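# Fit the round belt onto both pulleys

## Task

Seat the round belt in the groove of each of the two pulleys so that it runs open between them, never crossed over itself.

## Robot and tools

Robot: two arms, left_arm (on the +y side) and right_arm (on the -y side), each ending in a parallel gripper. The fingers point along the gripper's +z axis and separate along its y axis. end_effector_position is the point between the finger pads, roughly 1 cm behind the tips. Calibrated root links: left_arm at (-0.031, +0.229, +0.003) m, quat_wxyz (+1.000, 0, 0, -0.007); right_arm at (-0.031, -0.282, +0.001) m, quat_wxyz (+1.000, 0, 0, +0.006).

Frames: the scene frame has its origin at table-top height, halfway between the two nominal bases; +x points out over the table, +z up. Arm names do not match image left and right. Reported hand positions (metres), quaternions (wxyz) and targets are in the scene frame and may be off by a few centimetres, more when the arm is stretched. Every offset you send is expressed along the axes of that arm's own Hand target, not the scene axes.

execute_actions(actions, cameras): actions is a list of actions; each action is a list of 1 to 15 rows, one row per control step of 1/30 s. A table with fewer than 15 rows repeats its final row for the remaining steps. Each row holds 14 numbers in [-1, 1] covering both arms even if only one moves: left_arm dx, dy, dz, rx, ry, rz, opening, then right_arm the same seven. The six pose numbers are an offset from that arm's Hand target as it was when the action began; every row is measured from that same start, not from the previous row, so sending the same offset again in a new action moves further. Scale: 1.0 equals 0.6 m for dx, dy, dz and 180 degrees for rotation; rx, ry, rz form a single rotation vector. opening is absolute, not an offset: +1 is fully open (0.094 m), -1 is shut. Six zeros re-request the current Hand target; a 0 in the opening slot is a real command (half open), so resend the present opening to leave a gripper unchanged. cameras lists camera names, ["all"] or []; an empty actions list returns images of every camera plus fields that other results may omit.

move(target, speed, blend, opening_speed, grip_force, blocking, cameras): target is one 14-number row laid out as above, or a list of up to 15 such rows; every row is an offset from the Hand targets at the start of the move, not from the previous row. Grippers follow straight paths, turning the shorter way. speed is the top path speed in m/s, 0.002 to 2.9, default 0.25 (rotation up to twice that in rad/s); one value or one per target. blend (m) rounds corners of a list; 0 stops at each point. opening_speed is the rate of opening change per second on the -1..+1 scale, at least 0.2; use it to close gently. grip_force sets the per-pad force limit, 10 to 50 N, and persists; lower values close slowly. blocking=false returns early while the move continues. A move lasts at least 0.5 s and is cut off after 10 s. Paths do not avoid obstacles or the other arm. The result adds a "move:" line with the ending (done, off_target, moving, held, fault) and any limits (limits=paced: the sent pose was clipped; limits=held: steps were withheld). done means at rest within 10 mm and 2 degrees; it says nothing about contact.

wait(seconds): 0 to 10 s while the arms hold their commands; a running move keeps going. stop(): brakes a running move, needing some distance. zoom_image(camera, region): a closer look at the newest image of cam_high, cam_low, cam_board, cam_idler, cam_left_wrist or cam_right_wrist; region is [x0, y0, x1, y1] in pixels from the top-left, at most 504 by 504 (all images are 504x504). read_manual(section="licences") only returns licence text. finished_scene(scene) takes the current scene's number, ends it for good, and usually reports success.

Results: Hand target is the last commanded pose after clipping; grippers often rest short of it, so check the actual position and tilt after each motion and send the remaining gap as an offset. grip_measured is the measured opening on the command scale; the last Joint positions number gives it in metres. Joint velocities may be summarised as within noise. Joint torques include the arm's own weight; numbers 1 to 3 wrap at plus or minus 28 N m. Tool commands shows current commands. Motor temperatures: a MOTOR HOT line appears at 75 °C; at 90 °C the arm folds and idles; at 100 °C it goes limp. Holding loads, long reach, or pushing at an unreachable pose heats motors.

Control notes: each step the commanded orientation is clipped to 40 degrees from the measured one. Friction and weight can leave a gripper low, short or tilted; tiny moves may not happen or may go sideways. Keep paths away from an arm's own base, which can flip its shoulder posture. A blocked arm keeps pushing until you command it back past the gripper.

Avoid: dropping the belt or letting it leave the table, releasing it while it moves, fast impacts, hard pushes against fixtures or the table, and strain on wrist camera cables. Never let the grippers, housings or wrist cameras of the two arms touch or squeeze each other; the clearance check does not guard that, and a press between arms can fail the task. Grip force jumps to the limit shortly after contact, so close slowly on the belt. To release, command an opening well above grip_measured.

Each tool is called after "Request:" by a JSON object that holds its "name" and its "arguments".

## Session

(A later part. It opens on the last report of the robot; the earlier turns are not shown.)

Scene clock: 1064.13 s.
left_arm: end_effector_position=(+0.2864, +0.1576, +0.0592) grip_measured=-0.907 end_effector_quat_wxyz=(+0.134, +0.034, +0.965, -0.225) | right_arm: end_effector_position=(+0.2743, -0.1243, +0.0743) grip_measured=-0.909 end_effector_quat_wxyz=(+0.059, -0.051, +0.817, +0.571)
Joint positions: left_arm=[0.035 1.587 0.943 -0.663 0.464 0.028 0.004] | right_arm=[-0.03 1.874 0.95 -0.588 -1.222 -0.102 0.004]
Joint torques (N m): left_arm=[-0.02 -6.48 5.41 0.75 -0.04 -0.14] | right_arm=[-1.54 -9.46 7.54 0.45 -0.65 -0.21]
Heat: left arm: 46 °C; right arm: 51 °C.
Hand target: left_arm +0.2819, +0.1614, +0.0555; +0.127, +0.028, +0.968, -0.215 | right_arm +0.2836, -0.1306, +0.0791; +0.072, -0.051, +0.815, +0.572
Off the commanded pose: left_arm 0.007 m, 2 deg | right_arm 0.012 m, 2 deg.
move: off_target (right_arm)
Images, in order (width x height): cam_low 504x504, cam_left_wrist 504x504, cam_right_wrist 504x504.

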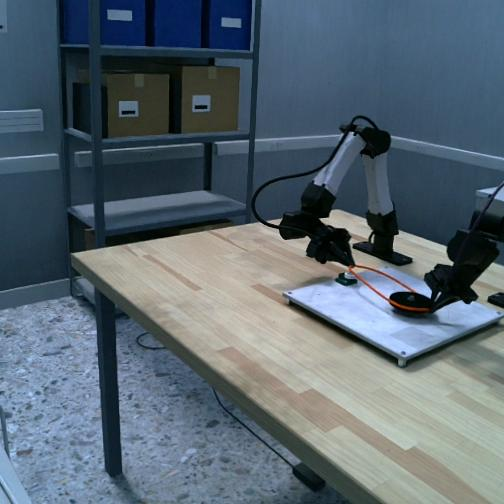

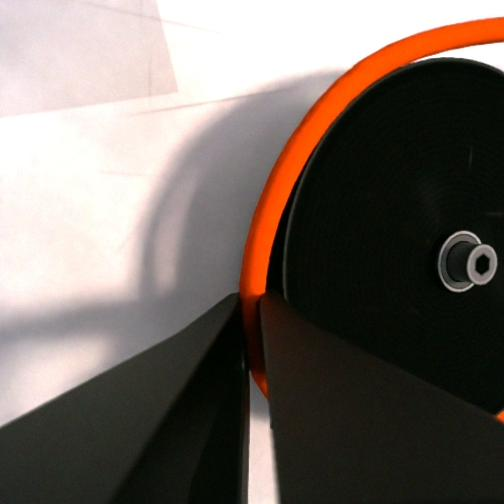

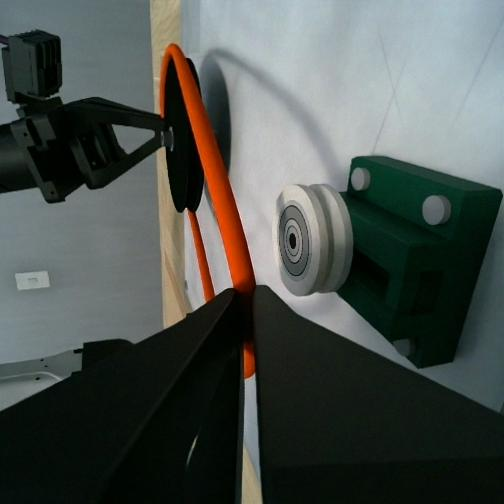

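Request:
{"name": "move", "arguments": {"target": [[0,0,0,0,0,0,-0.82,0,0,0,0,0,0,-0.96],[0,0,-0.13,0,0,0,-0.82,0,0,0,0,0,0,-0.96]], "speed": 0.06, "opening_speed": 0.5, "cameras": ["cam_right_wrist","cam_low","cam_board"]}}

Request:
{"name": "zoom_image", "arguments": {"camera": "cam_right_wrist", "region": [130, 20, 280, 320]}}

Request:
{"name": "zoom_image", "arguments": {"camera": "cam_low", "region": [370, 270, 450, 330]}}

Scene clock: 1074.87 s.
left_arm: end_effector_position=(+0.2605, +0.1925, +0.1122) grip_measured=-0.821 end_effector_quat_wxyz=(+0.110, +0.021, +0.969, -0.219) | right_arm: end_effector_position=(+0.2770, -0.1291, +0.0754) grip_measured=-0.909 end_effector_quat_wxyz=(+0.063, -0.044, +0.817, +0.571)
Joint positions: left_arm=[0.162 1.489 1.087 -1.012 0.471 0.152 0.008] | right_arm=[-0.046 1.874 0.954 -0.595 -1.224 -0.104 0.004]
Joint torques (N m): left_arm=[0.24 -7.17 8.69 0.53 0.2 0.04] | right_arm=[-0.24 -9.33 7.3 0.48 -0.65 -0.2]
Heat: left arm: 46 °C; right arm: 51 °C.
Hand target: left_arm +0.2638, +0.1944, +0.1239; +0.127, +0.028, +0.968, -0.215 | right_arm +0.2837, -0.1306, +0.0791; +0.072, -0.051, +0.815, +0.572
Off the commanded pose: left_arm 0.012 m, 2 deg | right_arm 0.008 m, 1 deg.
move: off_target (left_arm)
Images, in order (width x height): cam_low 504x504, cam_board 504x504, cam_right_wrist 504x504.

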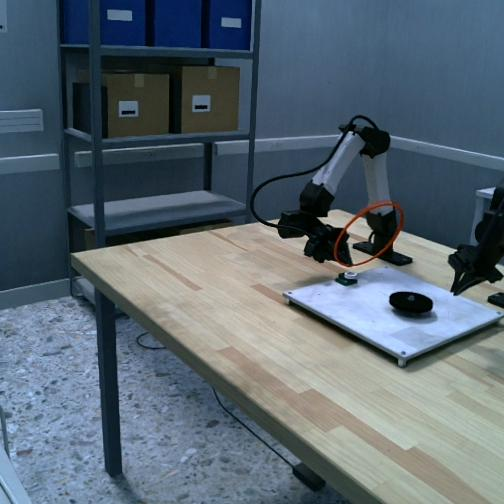

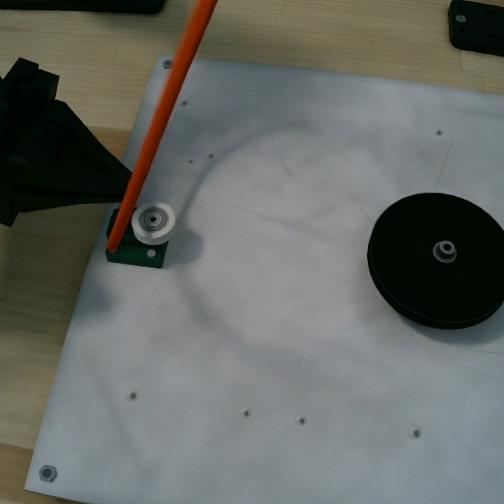

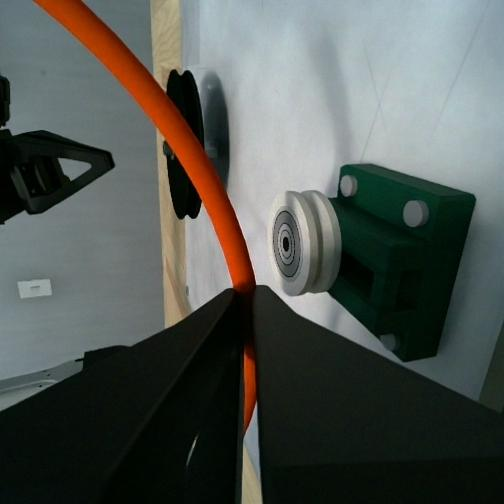

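Scaled by 1.680 from the camera's 504x504 image, which has a finer 720x720 frame.

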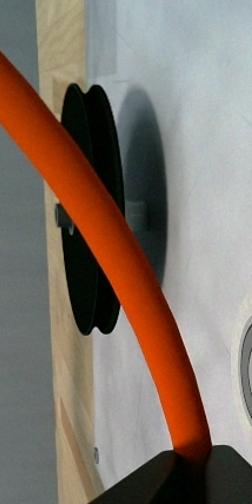

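Scaled by 6.300 from the camera's 504x504 image, which has a finer 720x720 frame.

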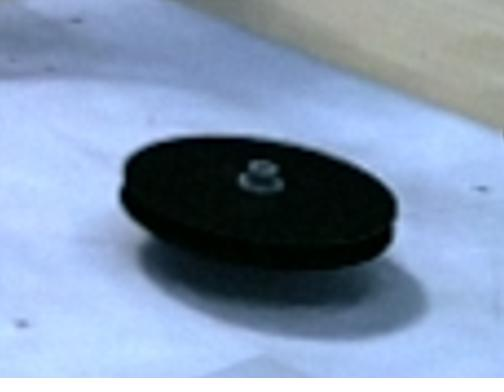

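Request:
{"name": "move", "arguments": {"target": [0,0,-0.12,0,0,0,-0.5,-0.024,0.0913,0.1365,0.249,0.046,0.0505,-0.96], "speed": 0.1, "cameras": ["cam_low","cam_board"]}}

Request:
{"name": "move", "arguments": {"target": [0,0,0,0,0,0,-0.5,0,0,0,0.111,0,0,-0.96], "speed": 0.1, "cameras": ["cam_low","cam_board","cam_high"]}}

Scene clock: 1101.30 s.
left_arm: end_effector_position=(+0.2463, +0.2251, +0.1750) grip_measured=-0.502 end_effector_quat_wxyz=(+0.110, +0.021, +0.970, -0.214) | right_arm: end_effector_position=(+0.2881, -0.0380, +0.0997) grip_measured=-0.909 end_effector_quat_wxyz=(-0.024, +0.004, +0.976, +0.218)
Joint positions: left_arm=[0.293 1.471 1.326 -1.334 0.479 0.3 0.023] | right_arm=[0.469 1.904 1.527 -1.023 -0.41 0.523 0.004]
Joint torques (N m): left_arm=[0.28 -6.79 8.61 0.39 0.34 0.06] | right_arm=[0.62 -11.44 9.22 0.67 -0.13 -0.01]
Heat: left arm: 49 °C; right arm: 51 °C.
Hand target: left_arm +0.2470, +0.2249, +0.1870; +0.127, +0.028, +0.968, -0.215 | right_arm +0.2936, -0.0349, +0.1049; -0.016, +0.004, +0.976, +0.218
Off the commanded pose: left_arm 0.012 m, 2 deg | right_arm 0.008 m, 1 deg.
move: off_target (left_arm)
Images, in order (width x height): cam_low 504x504, cam_board 504x504.

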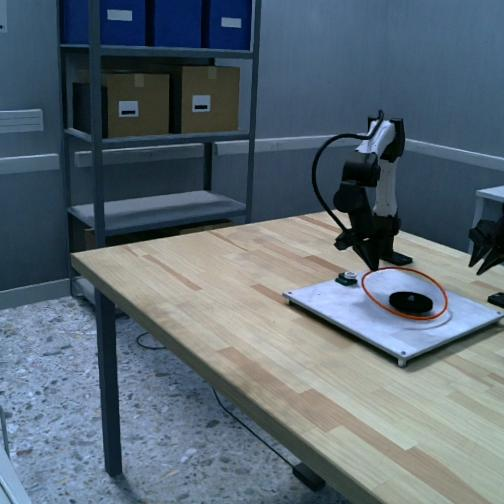

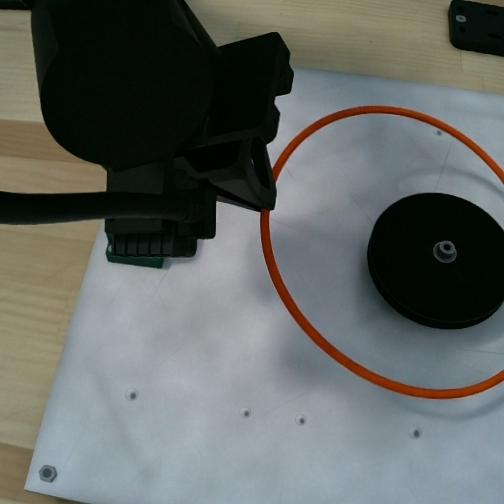

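Scene clock: 1103.70 s.
left_arm: end_effector_position=(+0.2463, +0.2251, +0.1750) grip_measured=-0.502 end_effector_quat_wxyz=(+0.110, +0.021, +0.970, -0.214) | right_arm: end_effector_position=(+0.2898, -0.0377, +0.1008) grip_measured=-0.909 end_effector_quat_wxyz=(-0.024, -0.001, +0.999, +0.046)
Joint positions: left_arm=[0.293 1.471 1.326 -1.334 0.479 0.3 0.023] | right_arm=[0.595 2.074 1.842 -1.325 -0.104 0.606 0.004]
Joint torques (N m): left_arm=[0.32 -6.86 8.59 0.38 0.35 0.05] | right_arm=[0.57 -12.82 8.81 0.36 0.05 0.03]
Heat: left arm: 49 °C; right arm: 51 °C.
Hand target: left_arm +0.2470, +0.2249, +0.1870; +0.127, +0.028, +0.968, -0.215 | right_arm +0.2936, -0.0350, +0.1049; -0.016, +0.001, +0.999, +0.045
Off the commanded pose: left_arm 0.012 m, 2 deg | right_arm 0.006 m, 1 deg.
move: off_target (left_arm)
Images, in order (width x height): cam_high 504x504, cam_low 504x504, cam_board 504x504.

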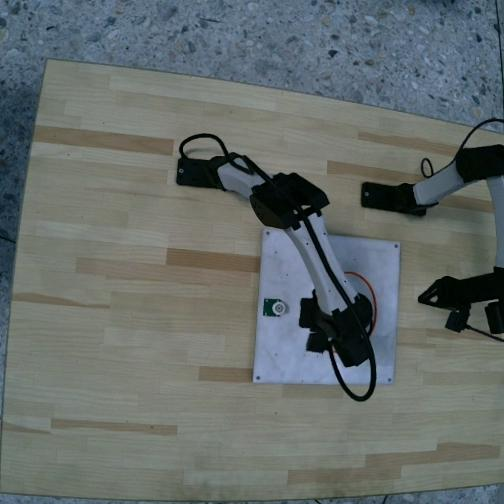

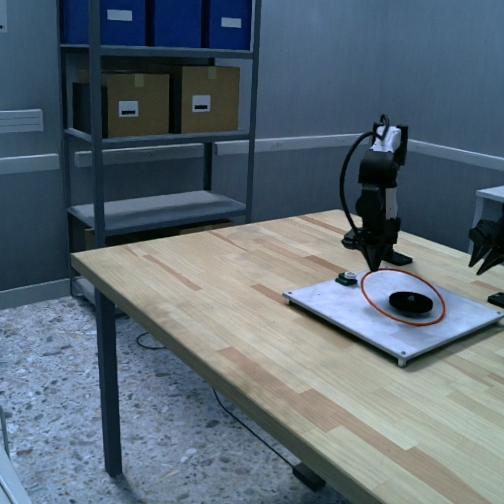

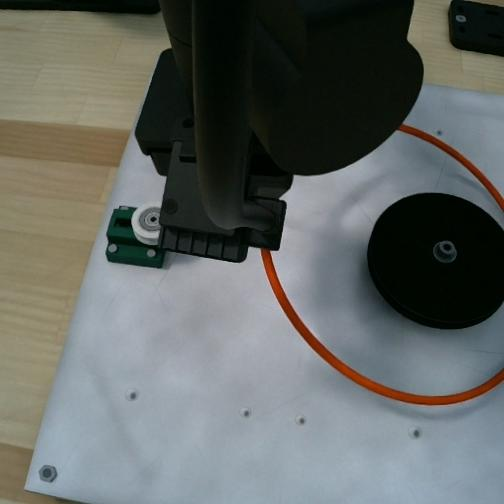

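Request:
{"name": "move", "arguments": {"target": [0,0,0,0,0,0,-0.5,0,0.019,0.085,0,0,0,-0.96], "speed": 0.08, "cameras": ["cam_low","cam_high","cam_left_wrist"]}}

Request:
{"name": "zoom_image", "arguments": {"camera": "cam_low", "region": [350, 220, 500, 350]}}

Scene clock: 1112.83 s.
left_arm: end_effector_position=(+0.2463, +0.2251, +0.1750) grip_measured=-0.502 end_effector_quat_wxyz=(+0.110, +0.021, +0.970, -0.214) | right_arm: end_effector_position=(+0.2905, -0.0205, +0.0582) grip_measured=-0.909 end_effector_quat_wxyz=(-0.022, -0.001, +0.999, +0.047)
Joint positions: left_arm=[0.293 1.471 1.326 -1.334 0.479 0.3 0.023] | right_arm=[0.629 2.126 1.75 -1.175 -0.102 0.64 0.004]
Joint torques (N m): left_arm=[0.42 -6.82 8.66 0.37 0.32 0.06] | right_arm=[0.59 -13.87 5.5 0.61 0.05 0.03]
Heat: left arm: 48 °C; right arm: 53 °C.
Hand target: left_arm +0.2470, +0.2249, +0.1870; +0.127, +0.028, +0.968, -0.215 | right_arm +0.2920, -0.0190, +0.0552; -0.016, +0.001, +0.999, +0.045
Off the commanded pose: left_arm 0.012 m, 2 deg | right_arm 0.004 m, 1 deg.
move: off_target (left_arm)
Images, in order (width x height): cam_high 504x504, cam_low 504x504, cam_left_wrist 504x504.

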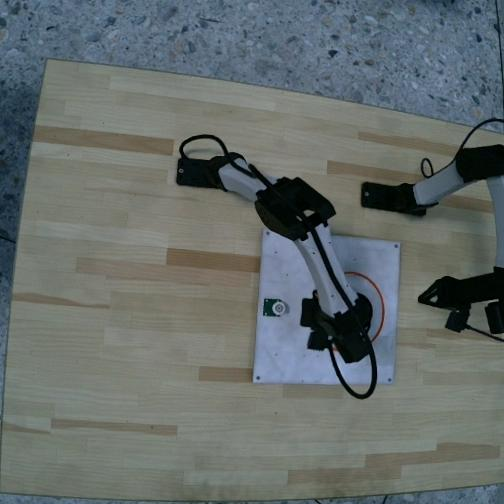

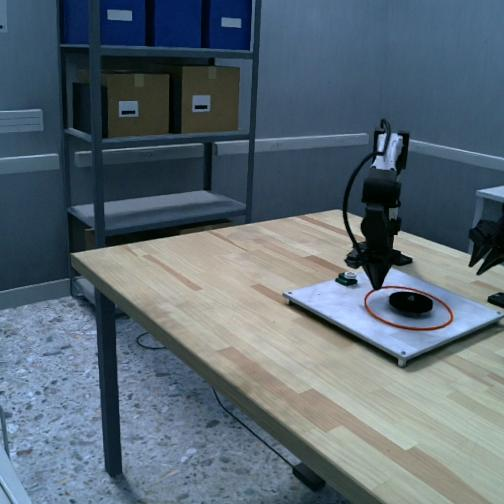

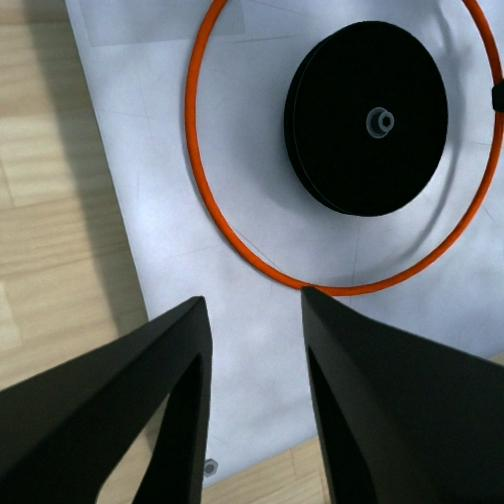

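Scaled by 3.360 from the camera's 504x504 image, which has a finer 720x720 frame.

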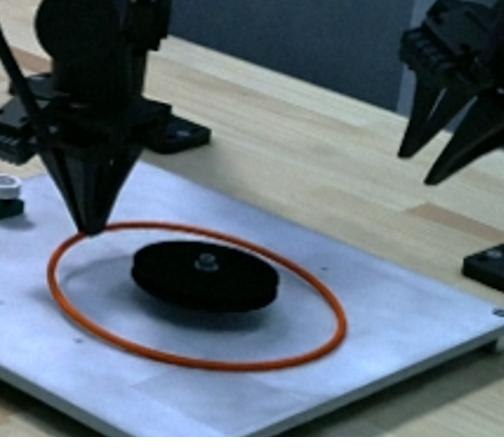

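Request:
{"name": "move", "arguments": {"target": [-0.0345,0.032,0.199,0.001,0.073,-0.034,-0.4,0,0,0,0,0,0,-0.96], "speed": 0.12, "cameras": ["cam_low","cam_left_wrist"]}}

Request:
{"name": "zoom_image", "arguments": {"camera": "cam_low", "region": [350, 220, 500, 350]}}

Scene clock: 1134.47 s.
left_arm: end_effector_position=(+0.2869, +0.1896, +0.0786) grip_measured=-0.402 end_effector_quat_wxyz=(-0.010, +0.000, +0.974, -0.226) | right_arm: end_effector_position=(+0.2906, -0.0205, +0.0582) grip_measured=-0.909 end_effector_quat_wxyz=(-0.022, -0.001, +0.999, +0.047)
Joint positions: left_arm=[0.13 1.821 1.327 -1.155 0.45 0.132 0.028] | right_arm=[0.629 2.126 1.75 -1.174 -0.102 0.64 0.004]
Joint torques (N m): left_arm=[-0.54 -7.02 8.1 0.35 0.08 -0.17] | right_arm=[0.54 -13.76 5.44 0.59 0.08 0.05]
Motor temperatures (°C): left_arm=[25 48 43 24 25 23 29] | right_arm=[24 58 37 26 26 22 27]
Heat: left arm: 48 °C; right arm: 58 °C.
Hand target: left_arm +0.2969, +0.1917, +0.0798; +0.003, +0.001, +0.976, -0.218 | right_arm +0.2919, -0.0190, +0.0552; -0.016, +0.001, +0.999, +0.045
Off the commanded pose: left_arm 0.010 m, 2 deg | right_arm 0.004 m, 1 deg.
move: done
Images, in order (width x height): cam_low 504x504, cam_left_wrist 504x504.

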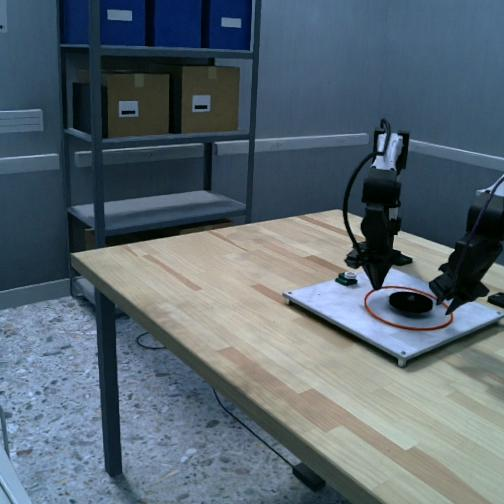

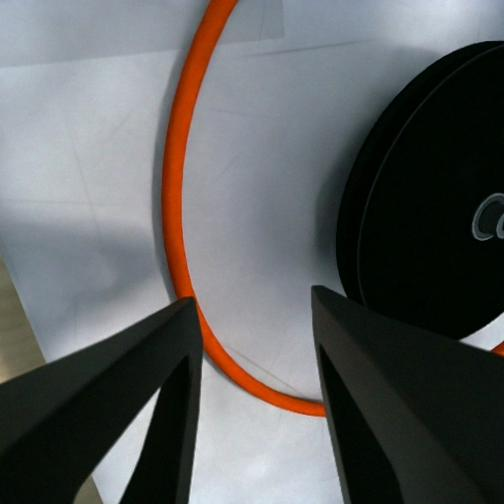

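Scaled by 3.360 from the camera's 504x504 image, which has a finer 720x720 frame.

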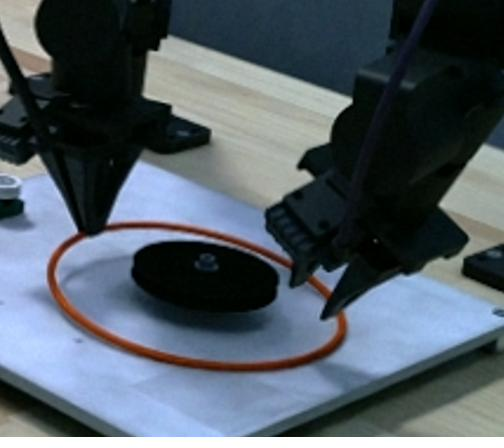

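Request:
{"name": "move", "arguments": {"target": [-0.02,0.022,0.0357,0,0,0,-0.4,0,0,0,0,0,0,-0.96], "speed": 0.1, "cameras": ["cam_left_wrist"]}}

Scene clock: 1158.57 s.
left_arm: end_effector_position=(+0.3014, +0.1914, +0.0569) grip_measured=-0.402 end_effector_quat_wxyz=(-0.006, +0.001, +0.974, -0.225) | right_arm: end_effector_position=(+0.2906, -0.0205, +0.0582) grip_measured=-0.909 end_effector_quat_wxyz=(-0.022, -0.001, +0.999, +0.047)
Joint positions: left_arm=[0.13 1.889 1.327 -1.078 0.449 0.132 0.028] | right_arm=[0.629 2.126 1.75 -1.174 -0.102 0.64 0.004]
Joint torques (N m): left_arm=[-0.02 -7.09 7.25 0.4 0.07 -0.12] | right_arm=[0.47 -13.76 5.39 0.57 0.05 0.08]
Motor temperatures (°C): left_arm=[25 49 45 24 25 23 28] | right_arm=[24 61 36 26 26 22 27]
Heat: left arm: 49 °C; right arm: 61 °C.
Hand target: left_arm +0.3091, +0.1945, +0.0549; +0.004, +0.001, +0.976, -0.218 | right_arm +0.2919, -0.0190, +0.0552; -0.016, +0.001, +0.999, +0.045
Off the commanded pose: left_arm 0.009 m, 1 deg | right_arm 0.004 m, 1 deg.
move: done
Images, in order (width x height): cam_left_wrist 504x504.

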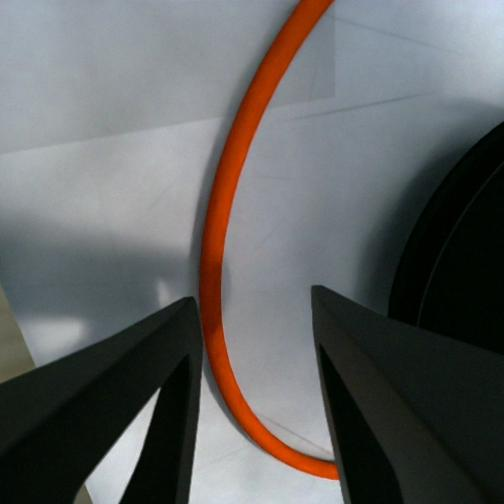

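Request:
{"name": "move", "arguments": {"target": [[0,0.0137,-0.0063,0,0,0,-0.4,0,0,0,0,0,0,-0.96],[0,0.0333,0.036,0,0,0,-0.4,0,0,0,0,0,0,-0.96]], "speed": 0.07, "cameras": ["cam_left_wrist"]}}

Scene clock: 1166.63 s.
left_arm: end_effector_position=(+0.3054, +0.1999, +0.0458) grip_measured=-0.402 end_effector_quat_wxyz=(+0.000, -0.007, +0.973, -0.230) | right_arm: end_effector_position=(+0.2906, -0.0205, +0.0582) grip_measured=-0.909 end_effector_quat_wxyz=(-0.022, -0.001, +0.999, +0.047)
Joint positions: left_arm=[0.159 1.914 1.311 -1.036 0.459 0.146 0.028] | right_arm=[0.629 2.126 1.75 -1.174 -0.102 0.64 0.004]
Joint torques (N m): left_arm=[-0.44 -5.67 3.49 0.79 -0.02 0.06] | right_arm=[0.87 -13.6 5.44 0.62 0.1 0.03]
Motor temperatures (°C): left_arm=[25 49 45 24 25 23 28] | right_arm=[24 62 36 26 26 22 27]
Heat: left arm: 49 °C; right arm: 62 °C.
Hand target: left_arm +0.3094, +0.2033, +0.0270; +0.004, +0.001, +0.976, -0.218 | right_arm +0.2919, -0.0190, +0.0552; -0.016, +0.001, +0.999, +0.045
Off the commanded pose: left_arm 0.020 m, 2 deg | right_arm 0.004 m, 1 deg.
move: off_target (left_arm)
Images, in order (width x height): cam_left_wrist 504x504.

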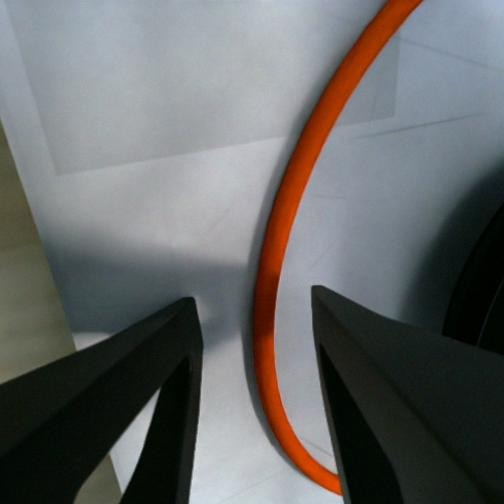

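Request:
{"name": "move", "arguments": {"target": [[0.018,-0.004,-0.012,0,0,0,-0.4,0,0,0,0,0,0,-0.96],[0.018,-0.004,0.006,0,0,0,-0.6,0,0,0,0,0,0,-0.96],[0.018,-0.004,0.006,0,0,0,-0.96,0,0,0,0,0,0,-0.96]], "speed": 0.06, "opening_speed": 0.5, "cameras": ["cam_left_wrist","cam_low"]}}

Scene clock: 1178.97 s.
left_arm: end_effector_position=(+0.3047, +0.1960, +0.0429) grip_measured=-0.955 end_effector_quat_wxyz=(+0.023, +0.001, +0.971, -0.239) | right_arm: end_effector_position=(+0.2907, -0.0204, +0.0582) grip_measured=-0.909 end_effector_quat_wxyz=(-0.022, -0.001, +0.999, +0.048)
Joint positions: left_arm=[0.159 1.881 1.248 -0.964 0.483 0.153 0.002] | right_arm=[0.629 2.126 1.75 -1.174 -0.102 0.64 0.004]
Joint torques (N m): left_arm=[-1.05 -5.7 3.84 0.46 -0.25 -0.1] | right_arm=[0.58 -13.68 5.57 0.56 0.05 0.03]
Motor temperatures (°C): left_arm=[25 47 43 24 25 23 28] | right_arm=[24 63 36 26 26 22 27]
Heat: left arm: 47 °C; right arm: 63 °C.
Hand target: left_arm +0.2986, +0.1996, +0.0246; +0.004, +0.001, +0.976, -0.218 | right_arm +0.2919, -0.0190, +0.0552; -0.016, +0.001, +0.999, +0.045
Off the commanded pose: left_arm 0.020 m, 3 deg | right_arm 0.004 m, 1 deg.
move: off_target (left_arm); target 2's new opening was sent with left_arm's hand 0.021 m and 2 deg from that target; target 3's new opening was sent with left_arm's hand 0.020 m and 3 deg from that target
Images, in order (width x height): cam_low 504x504, cam_left_wrist 504x504.

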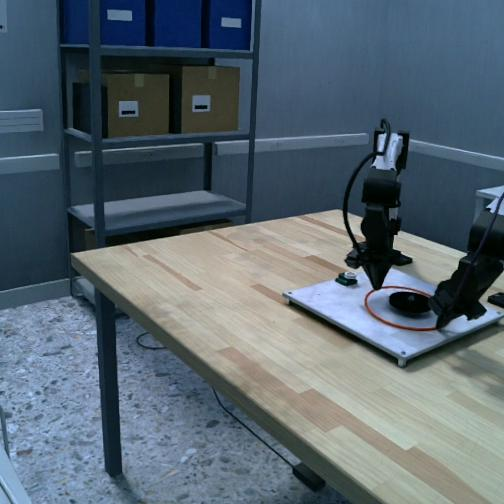

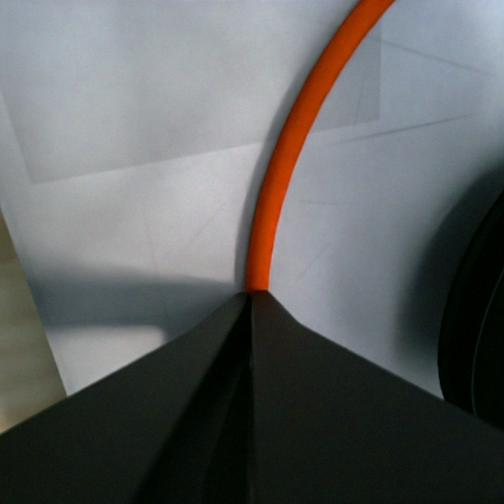

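Request:
{"name": "move", "arguments": {"target": [[0,0.006,-0.045,0,0,0,-0.96,0,0,0,0,0,0,-0.96],[0,0.006,-0.045,-0.075,0,0,-0.5,0,0,0,0,0,0,-0.96],[0,0.006,0.0,-0.075,0,0,-0.5,0,0,0,0,0,0,-0.96]], "speed": 0.07, "cameras": ["cam_left_wrist"]}}

Scene clock: 1196.20 s.
left_arm: end_effector_position=(+0.2935, +0.2055, +0.0415) grip_measured=-0.502 end_effector_quat_wxyz=(-0.002, -0.003, +0.994, -0.110) | right_arm: end_effector_position=(+0.2907, -0.0204, +0.0582) grip_measured=-0.909 end_effector_quat_wxyz=(-0.022, -0.001, +0.999, +0.048)
Joint positions: left_arm=[0.059 1.836 1.25 -0.997 0.221 0.04 0.023] | right_arm=[0.629 2.126 1.75 -1.174 -0.102 0.64 0.004]
Joint torques (N m): left_arm=[-1.89 -5.34 2.91 1.02 -0.11 -0.18] | right_arm=[0.53 -13.52 5.5 0.64 0.07 0.03]
Motor temperatures (°C): left_arm=[25 47 41 24 25 23 28] | right_arm=[24 63 36 26 26 22 27]
Heat: left arm: 47 °C; right arm: 63 °C.
Hand target: left_arm +0.2986, +0.2029, +0.0231; +0.004, +0.001, +0.995, -0.102 | right_arm +0.2919, -0.0190, +0.0552; -0.016, +0.001, +0.999, +0.045
Off the commanded pose: left_arm 0.019 m, 1 deg | right_arm 0.004 m, 1 deg.
move: off_target (left_arm); target 2's new opening was sent with left_arm's hand 0.010 m and 3 deg from that target
Images, in order (width x height): cam_left_wrist 504x504.

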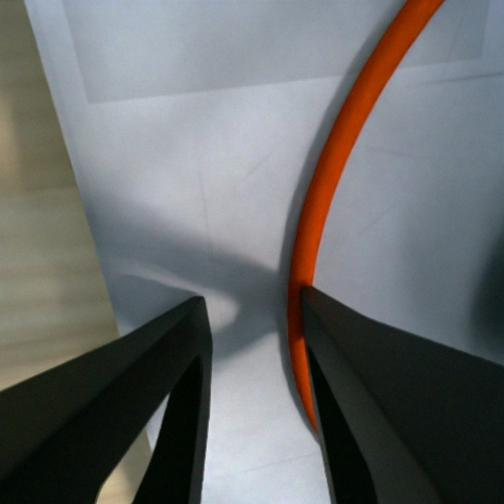

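Request:
{"name": "move", "arguments": {"target": [[0,-0.005,-0.027,0,0,0,-0.5,0,0,0,0,0,0,-0.96],[0,-0.026,-0.022,0,0,0,-0.5,0,0,0,0,0,0,-0.96],[0,-0.021,0.004,0,0,0,-0.5,0,0,0,0,0,0,-0.96]], "speed": 0.07, "cameras": ["cam_left_wrist"]}}

Scene clock: 1207.67 s.
left_arm: end_effector_position=(+0.2942, +0.1920, +0.0413) grip_measured=-0.502 end_effector_quat_wxyz=(-0.001, +0.000, +0.994, -0.107) | right_arm: end_effector_position=(+0.2908, -0.0206, +0.0581) grip_measured=-0.909 end_effector_quat_wxyz=(-0.021, -0.001, +0.999, +0.047)
Joint positions: left_arm=[0.014 1.833 1.247 -0.985 0.214 0 0.023] | right_arm=[0.629 2.126 1.75 -1.174 -0.101 0.64 0.004]
Joint torques (N m): left_arm=[-1.21 -5.38 2.91 0.99 -0.06 -0.19] | right_arm=[0.49 -13.78 5.45 0.58 0.02 0.04]
Motor temperatures (°C): left_arm=[25 46 40 25 25 23 28] | right_arm=[24 64 36 26 26 22 27]
Heat: left arm: 46 °C; right arm: 64 °C.
Hand target: left_arm +0.2985, +0.1901, +0.0233; +0.004, +0.001, +0.995, -0.102 | right_arm +0.2919, -0.0190, +0.0552; -0.016, +0.001, +0.999, +0.045
Off the commanded pose: left_arm 0.019 m, 1 deg | right_arm 0.004 m, 1 deg.
move: off_target (left_arm)
Images, in order (width x height): cam_left_wrist 504x504.

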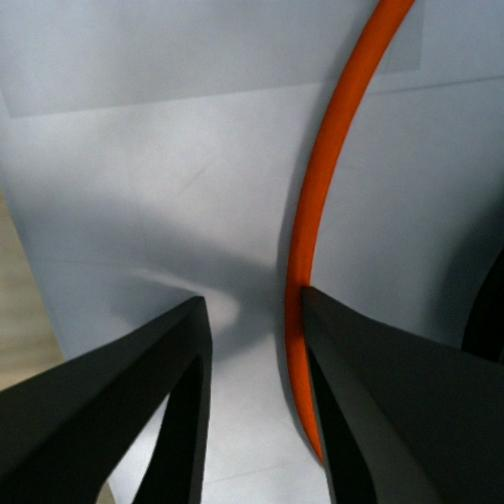

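Request:
{"name": "move", "arguments": {"target": [0,0,0,0,0,0,-0.96,0,0,0,0,0,0,-0.96], "opening_speed": 0.5, "cameras": ["cam_left_wrist","cam_low"]}}

Request:
{"name": "zoom_image", "arguments": {"camera": "cam_left_wrist", "region": [170, 240, 330, 460]}}

Scene clock: 1214.63 s.
left_arm: end_effector_position=(+0.2947, +0.1931, +0.0399) grip_measured=-0.910 end_effector_quat_wxyz=(+0.001, +0.000, +0.995, -0.102) | right_arm: end_effector_position=(+0.2909, -0.0206, +0.0581) grip_measured=-0.909 end_effector_quat_wxyz=(-0.021, -0.001, +0.999, +0.047)
Joint positions: left_arm=[0.013 1.833 1.242 -0.977 0.205 -0.002 0.004] | right_arm=[0.629 2.126 1.75 -1.173 -0.101 0.64 0.004]
Joint torques (N m): left_arm=[-1.07 -5.37 3.21 0.95 0.04 -0.18] | right_arm=[0.64 -13.68 5.64 0.56 0.09 0.07]
Motor temperatures (°C): left_arm=[25 46 39 25 25 23 27] | right_arm=[24 64 36 26 26 22 27]
Heat: left arm: 46 °C; right arm: 64 °C.
Hand target: left_arm +0.2986, +0.1901, +0.0233; +0.004, +0.001, +0.995, -0.102 | right_arm +0.2920, -0.0190, +0.0552; -0.016, +0.001, +0.999, +0.045
Off the commanded pose: left_arm 0.017 m, 0 deg | right_arm 0.004 m, 1 deg.
move: off_target (left_arm)
Images, in order (width x height): cam_low 504x504, cam_left_wrist 504x504.

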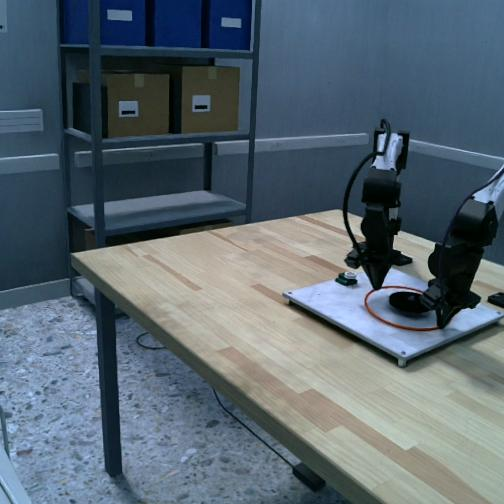

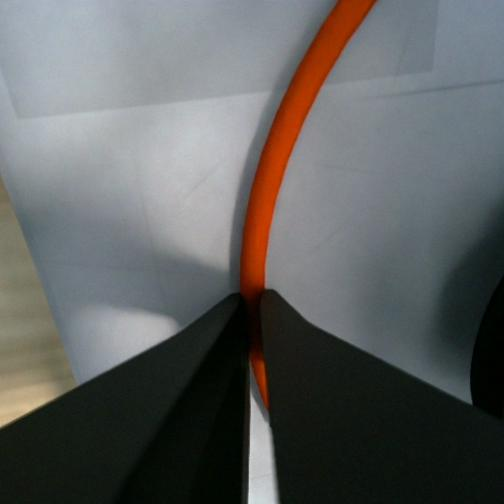

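Scaled by 2.291 from the camera's 504x504 image, which has a finer 720x720 frame.

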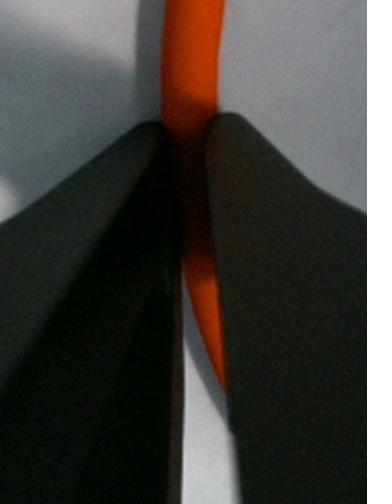

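Request:
{"name": "move", "arguments": {"target": [0,-0.02,-0.098,0,0,0,-0.96,0,0,-0.04,0,0,0,-0.96], "speed": 0.08}}

Request:
{"name": "move", "arguments": {"target": [[0,0,0,0,0,0,-0.96,0,0,0,0,0,0,-0.7],[0,0,0,0,0,0,-0.96,0,-0.02,-0.11,0,0,0,-0.7]], "speed": 0.08, "cameras": ["cam_low","cam_board","cam_left_wrist"]}}

Request:
{"name": "zoom_image", "arguments": {"camera": "cam_low", "region": [350, 220, 500, 350]}}

Scene clock: 1227.80 s.
left_arm: end_effector_position=(+0.2937, +0.1920, +0.0685) grip_measured=-0.913 end_effector_quat_wxyz=(-0.015, +0.000, +0.995, -0.102) | right_arm: end_effector_position=(+0.2872, -0.0234, +0.0681) grip_measured=-0.909 end_effector_quat_wxyz=(-0.031, +0.000, +0.999, +0.040)
Joint positions: left_arm=[0.009 1.827 1.352 -1.125 0.205 -0.002 0.004] | right_arm=[0.629 2.126 1.79 -1.237 -0.101 0.64 0.004]
Joint torques (N m): left_arm=[-0.69 -10.3 8.23 0.15 0.04 -0.18] | right_arm=[0.05 -15.21 8.64 0.35 0.02 0]
Motor temperatures (°C): left_arm=[25 45 39 25 25 23 28] | right_arm=[24 65 36 26 26 22 27]
Heat: left arm: 45 °C; right arm: 65 °C.
Hand target: left_arm +0.2981, +0.1903, +0.0832; +0.004, +0.001, +0.995, -0.102 | right_arm +0.2928, -0.0211, +0.0791; -0.016, +0.001, +0.999, +0.045
Off the commanded pose: left_arm 0.016 m, 2 deg | right_arm 0.013 m, 2 deg.
move: off_target (left_arm, right_arm)

Scene clock: 1230.07 s.
left_arm: end_effector_position=(+0.2936, +0.1920, +0.0685) grip_measured=-0.913 end_effector_quat_wxyz=(-0.015, +0.000, +0.995, -0.102) | right_arm: end_effector_position=(+0.2904, -0.0377, +0.1253) grip_measured=-0.702 end_effector_quat_wxyz=(-0.038, +0.003, +0.999, +0.035)
Joint positions: left_arm=[0.009 1.827 1.352 -1.126 0.205 -0.002 0.004] | right_arm=[0.596 2.126 2.017 -1.486 -0.101 0.612 0.014]
Joint torques (N m): left_arm=[-0.72 -10.18 8.25 0.17 0.04 -0.18] | right_arm=[-0.18 -17.02 8.42 0.28 0.03 -0.08]
Motor temperatures (°C): left_arm=[25 46 39 25 25 23 28] | right_arm=[24 66 36 26 26 22 27]
Heat: left arm: 46 °C; right arm: 66 °C.
Hand target: left_arm +0.2981, +0.1903, +0.0832; +0.004, +0.001, +0.995, -0.102 | right_arm +0.2949, -0.0390, +0.1437; -0.016, +0.001, +0.999, +0.045
Off the commanded pose: left_arm 0.016 m, 2 deg | right_arm 0.019 m, 3 deg.
move: off_target (left_arm, right_arm)
Images, in order (width x height): cam_low 504x504, cam_board 504x504, cam_left_wrist 504x504.

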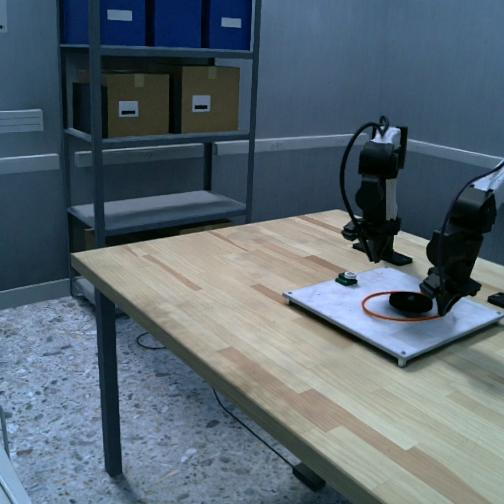

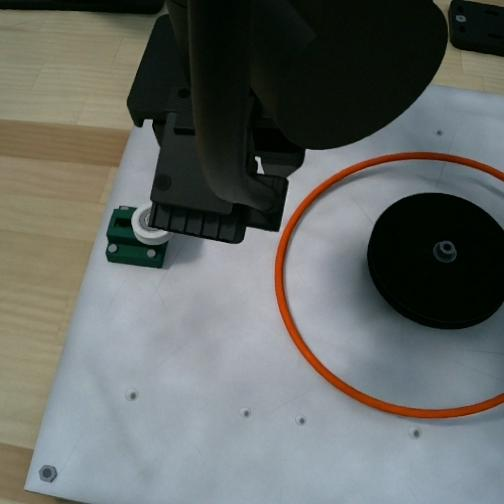

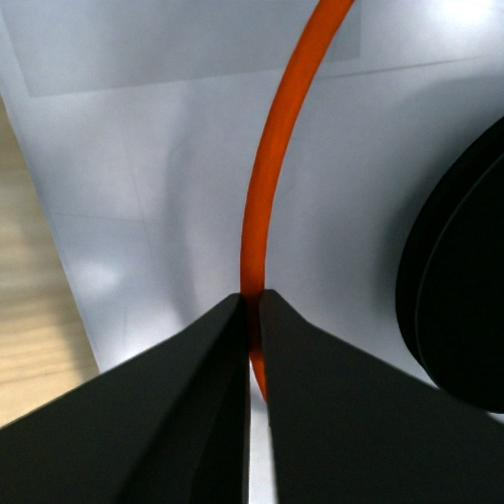

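Scaled by 3.360 from the camera's 504x504 image, which has a finer 720x720 frame.

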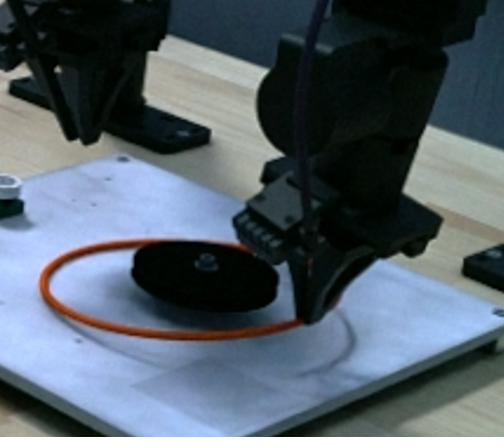

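Request:
{"name": "move", "arguments": {"target": [0,-0.005,-0.0245,0.055,0,0,-0.96,0.003,-0.155,0.026,-0.361,0,0,-0.5], "speed": 0.12, "cameras": ["cam_low","cam_board","cam_right_wrist","cam_idler"]}}

Request:
{"name": "zoom_image", "arguments": {"camera": "cam_low", "region": [350, 220, 500, 350]}}

Scene clock: 1259.70 s.
left_arm: end_effector_position=(+0.2937, +0.1905, +0.0851) grip_measured=-0.913 end_effector_quat_wxyz=(-0.014, -0.004, +0.983, -0.182) | right_arm: end_effector_position=(+0.2922, -0.1296, +0.1198) grip_measured=-0.502 end_effector_quat_wxyz=(-0.012, +0.008, +0.822, +0.569)
Joint positions: left_arm=[0.086 1.827 1.388 -1.186 0.363 0.073 0.004] | right_arm=[-0.043 1.904 1.214 -0.994 -1.209 -0.09 0.023]
Joint torques (N m): left_arm=[0.36 -9.57 8.34 0.11 0.28 0.05] | right_arm=[-0.28 -10.24 5.55 0.19 -0.69 -0.22]
Motor temperatures (°C): left_arm=[25 54 40 24 25 23 29] | right_arm=[24 71 36 26 26 22 26]
Heat: left arm: 54 °C; right arm: 71 °C.
Hand target: left_arm +0.2980, +0.1904, +0.0983; +0.004, +0.001, +0.982, -0.188 | right_arm +0.2923, -0.1302, +0.1198; -0.013, +0.009, +0.818, +0.575
Off the commanded pose: left_arm 0.014 m, 2 deg | right_arm 0.001 m, 1 deg.
move: off_target (left_arm)
Images, in order (width x height): cam_low 504x504, cam_board 504x504, cam_idler 504x504, cam_right_wrist 504x504.

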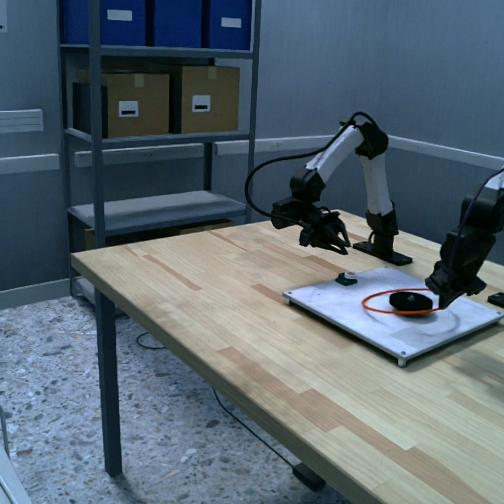

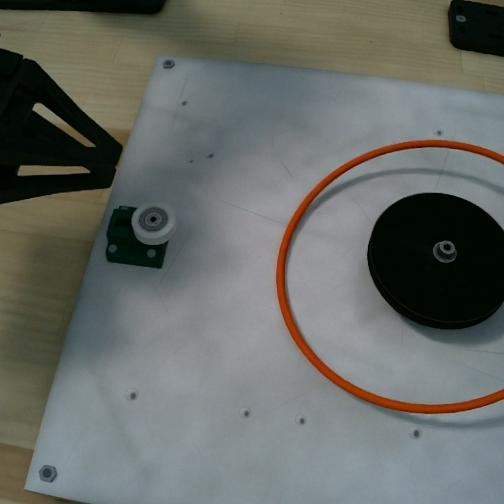

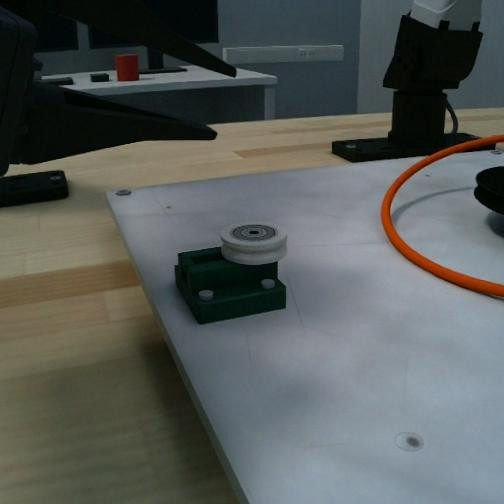

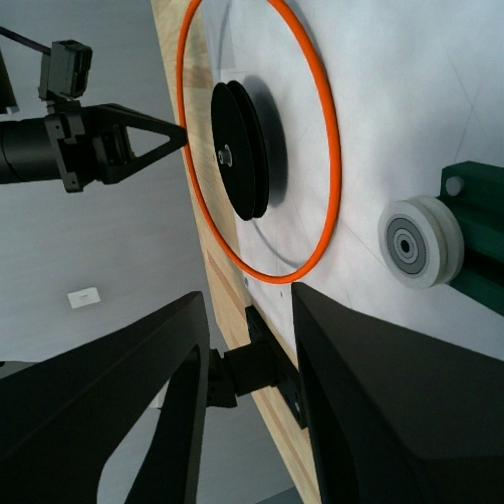

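Scaled by 3.360 from the camera's 504x504 image, which has a finer 720x720 frame.

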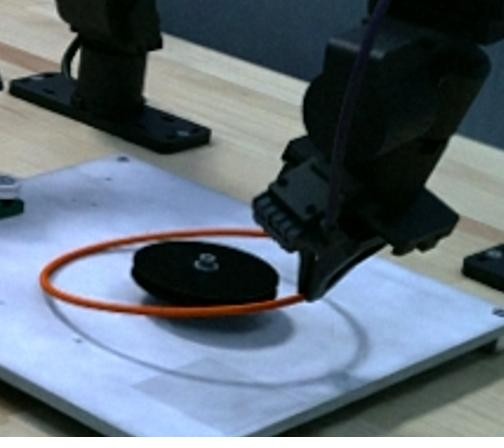

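Request:
{"name": "move", "arguments": {"target": [0,-0.0216,-0.054,0.055,0,0,-0.96,0,0,0,0,0,0,-0.5], "speed": 0.1, "cameras": ["cam_low","cam_board","cam_right_wrist","cam_idler"]}}

Request:
{"name": "zoom_image", "arguments": {"camera": "cam_low", "region": [350, 220, 500, 350]}}

Scene clock: 1274.30 s.
left_arm: end_effector_position=(+0.2950, +0.1911, +0.1258) grip_measured=-0.913 end_effector_quat_wxyz=(-0.004, -0.003, +0.964, -0.264) | right_arm: end_effector_position=(+0.2920, -0.1296, +0.1199) grip_measured=-0.502 end_effector_quat_wxyz=(-0.012, +0.008, +0.822, +0.569)
Joint positions: left_arm=[0.168 1.827 1.499 -1.339 0.527 0.173 0.004] | right_arm=[-0.043 1.904 1.214 -0.996 -1.209 -0.091 0.023]
Joint torques (N m): left_arm=[0.13 -7.83 8.31 0.02 0.38 0.05] | right_arm=[-0.16 -10.17 5.59 0.16 -0.72 -0.25]
Motor temperatures (°C): left_arm=[25 55 41 24 25 23 29] | right_arm=[24 62 35 26 26 22 25]
Heat: left arm: 55 °C; right arm: 62 °C.
Hand target: left_arm +0.2977, +0.1903, +0.1331; +0.003, +0.001, +0.962, -0.272 | right_arm +0.2923, -0.1302, +0.1199; -0.013, +0.009, +0.818, +0.575
Off the commanded pose: left_arm 0.008 m, 1 deg | right_arm 0.001 m, 1 deg.
move: done
Images, in order (width x height): cam_low 504x504, cam_board 504x504, cam_idler 504x504, cam_right_wrist 504x504.

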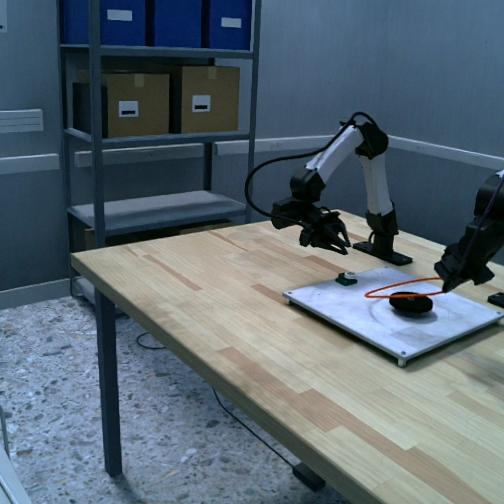

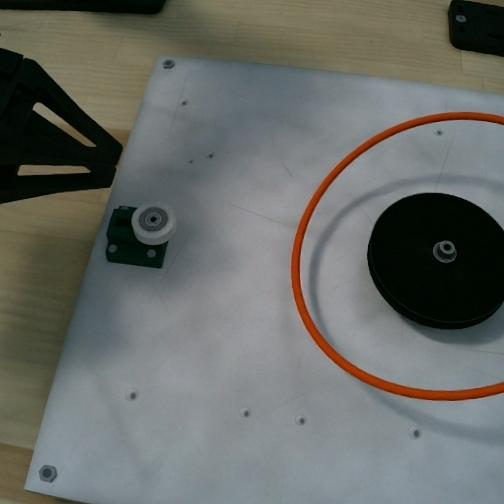

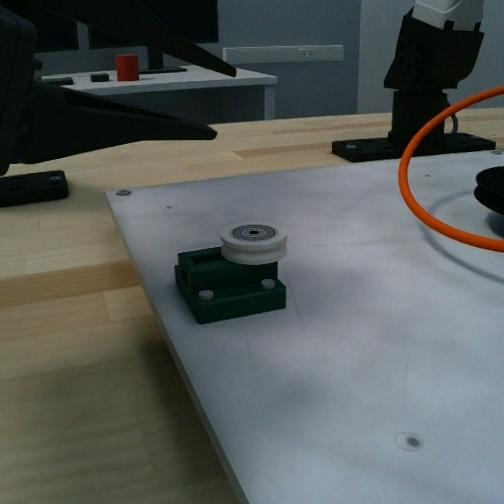

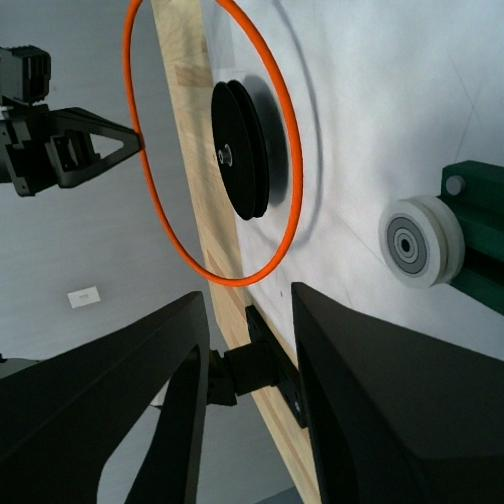

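Scaled by 3.360 from the camera's 504x504 image, which has a finer 720x720 frame.

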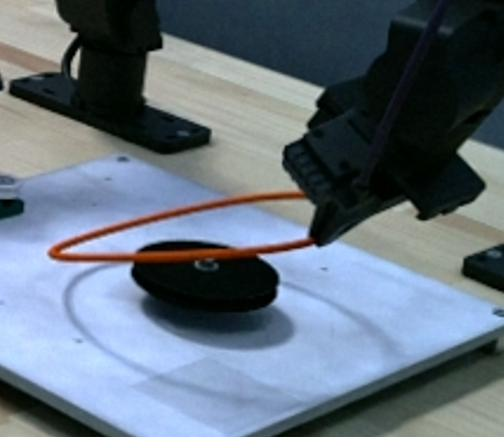

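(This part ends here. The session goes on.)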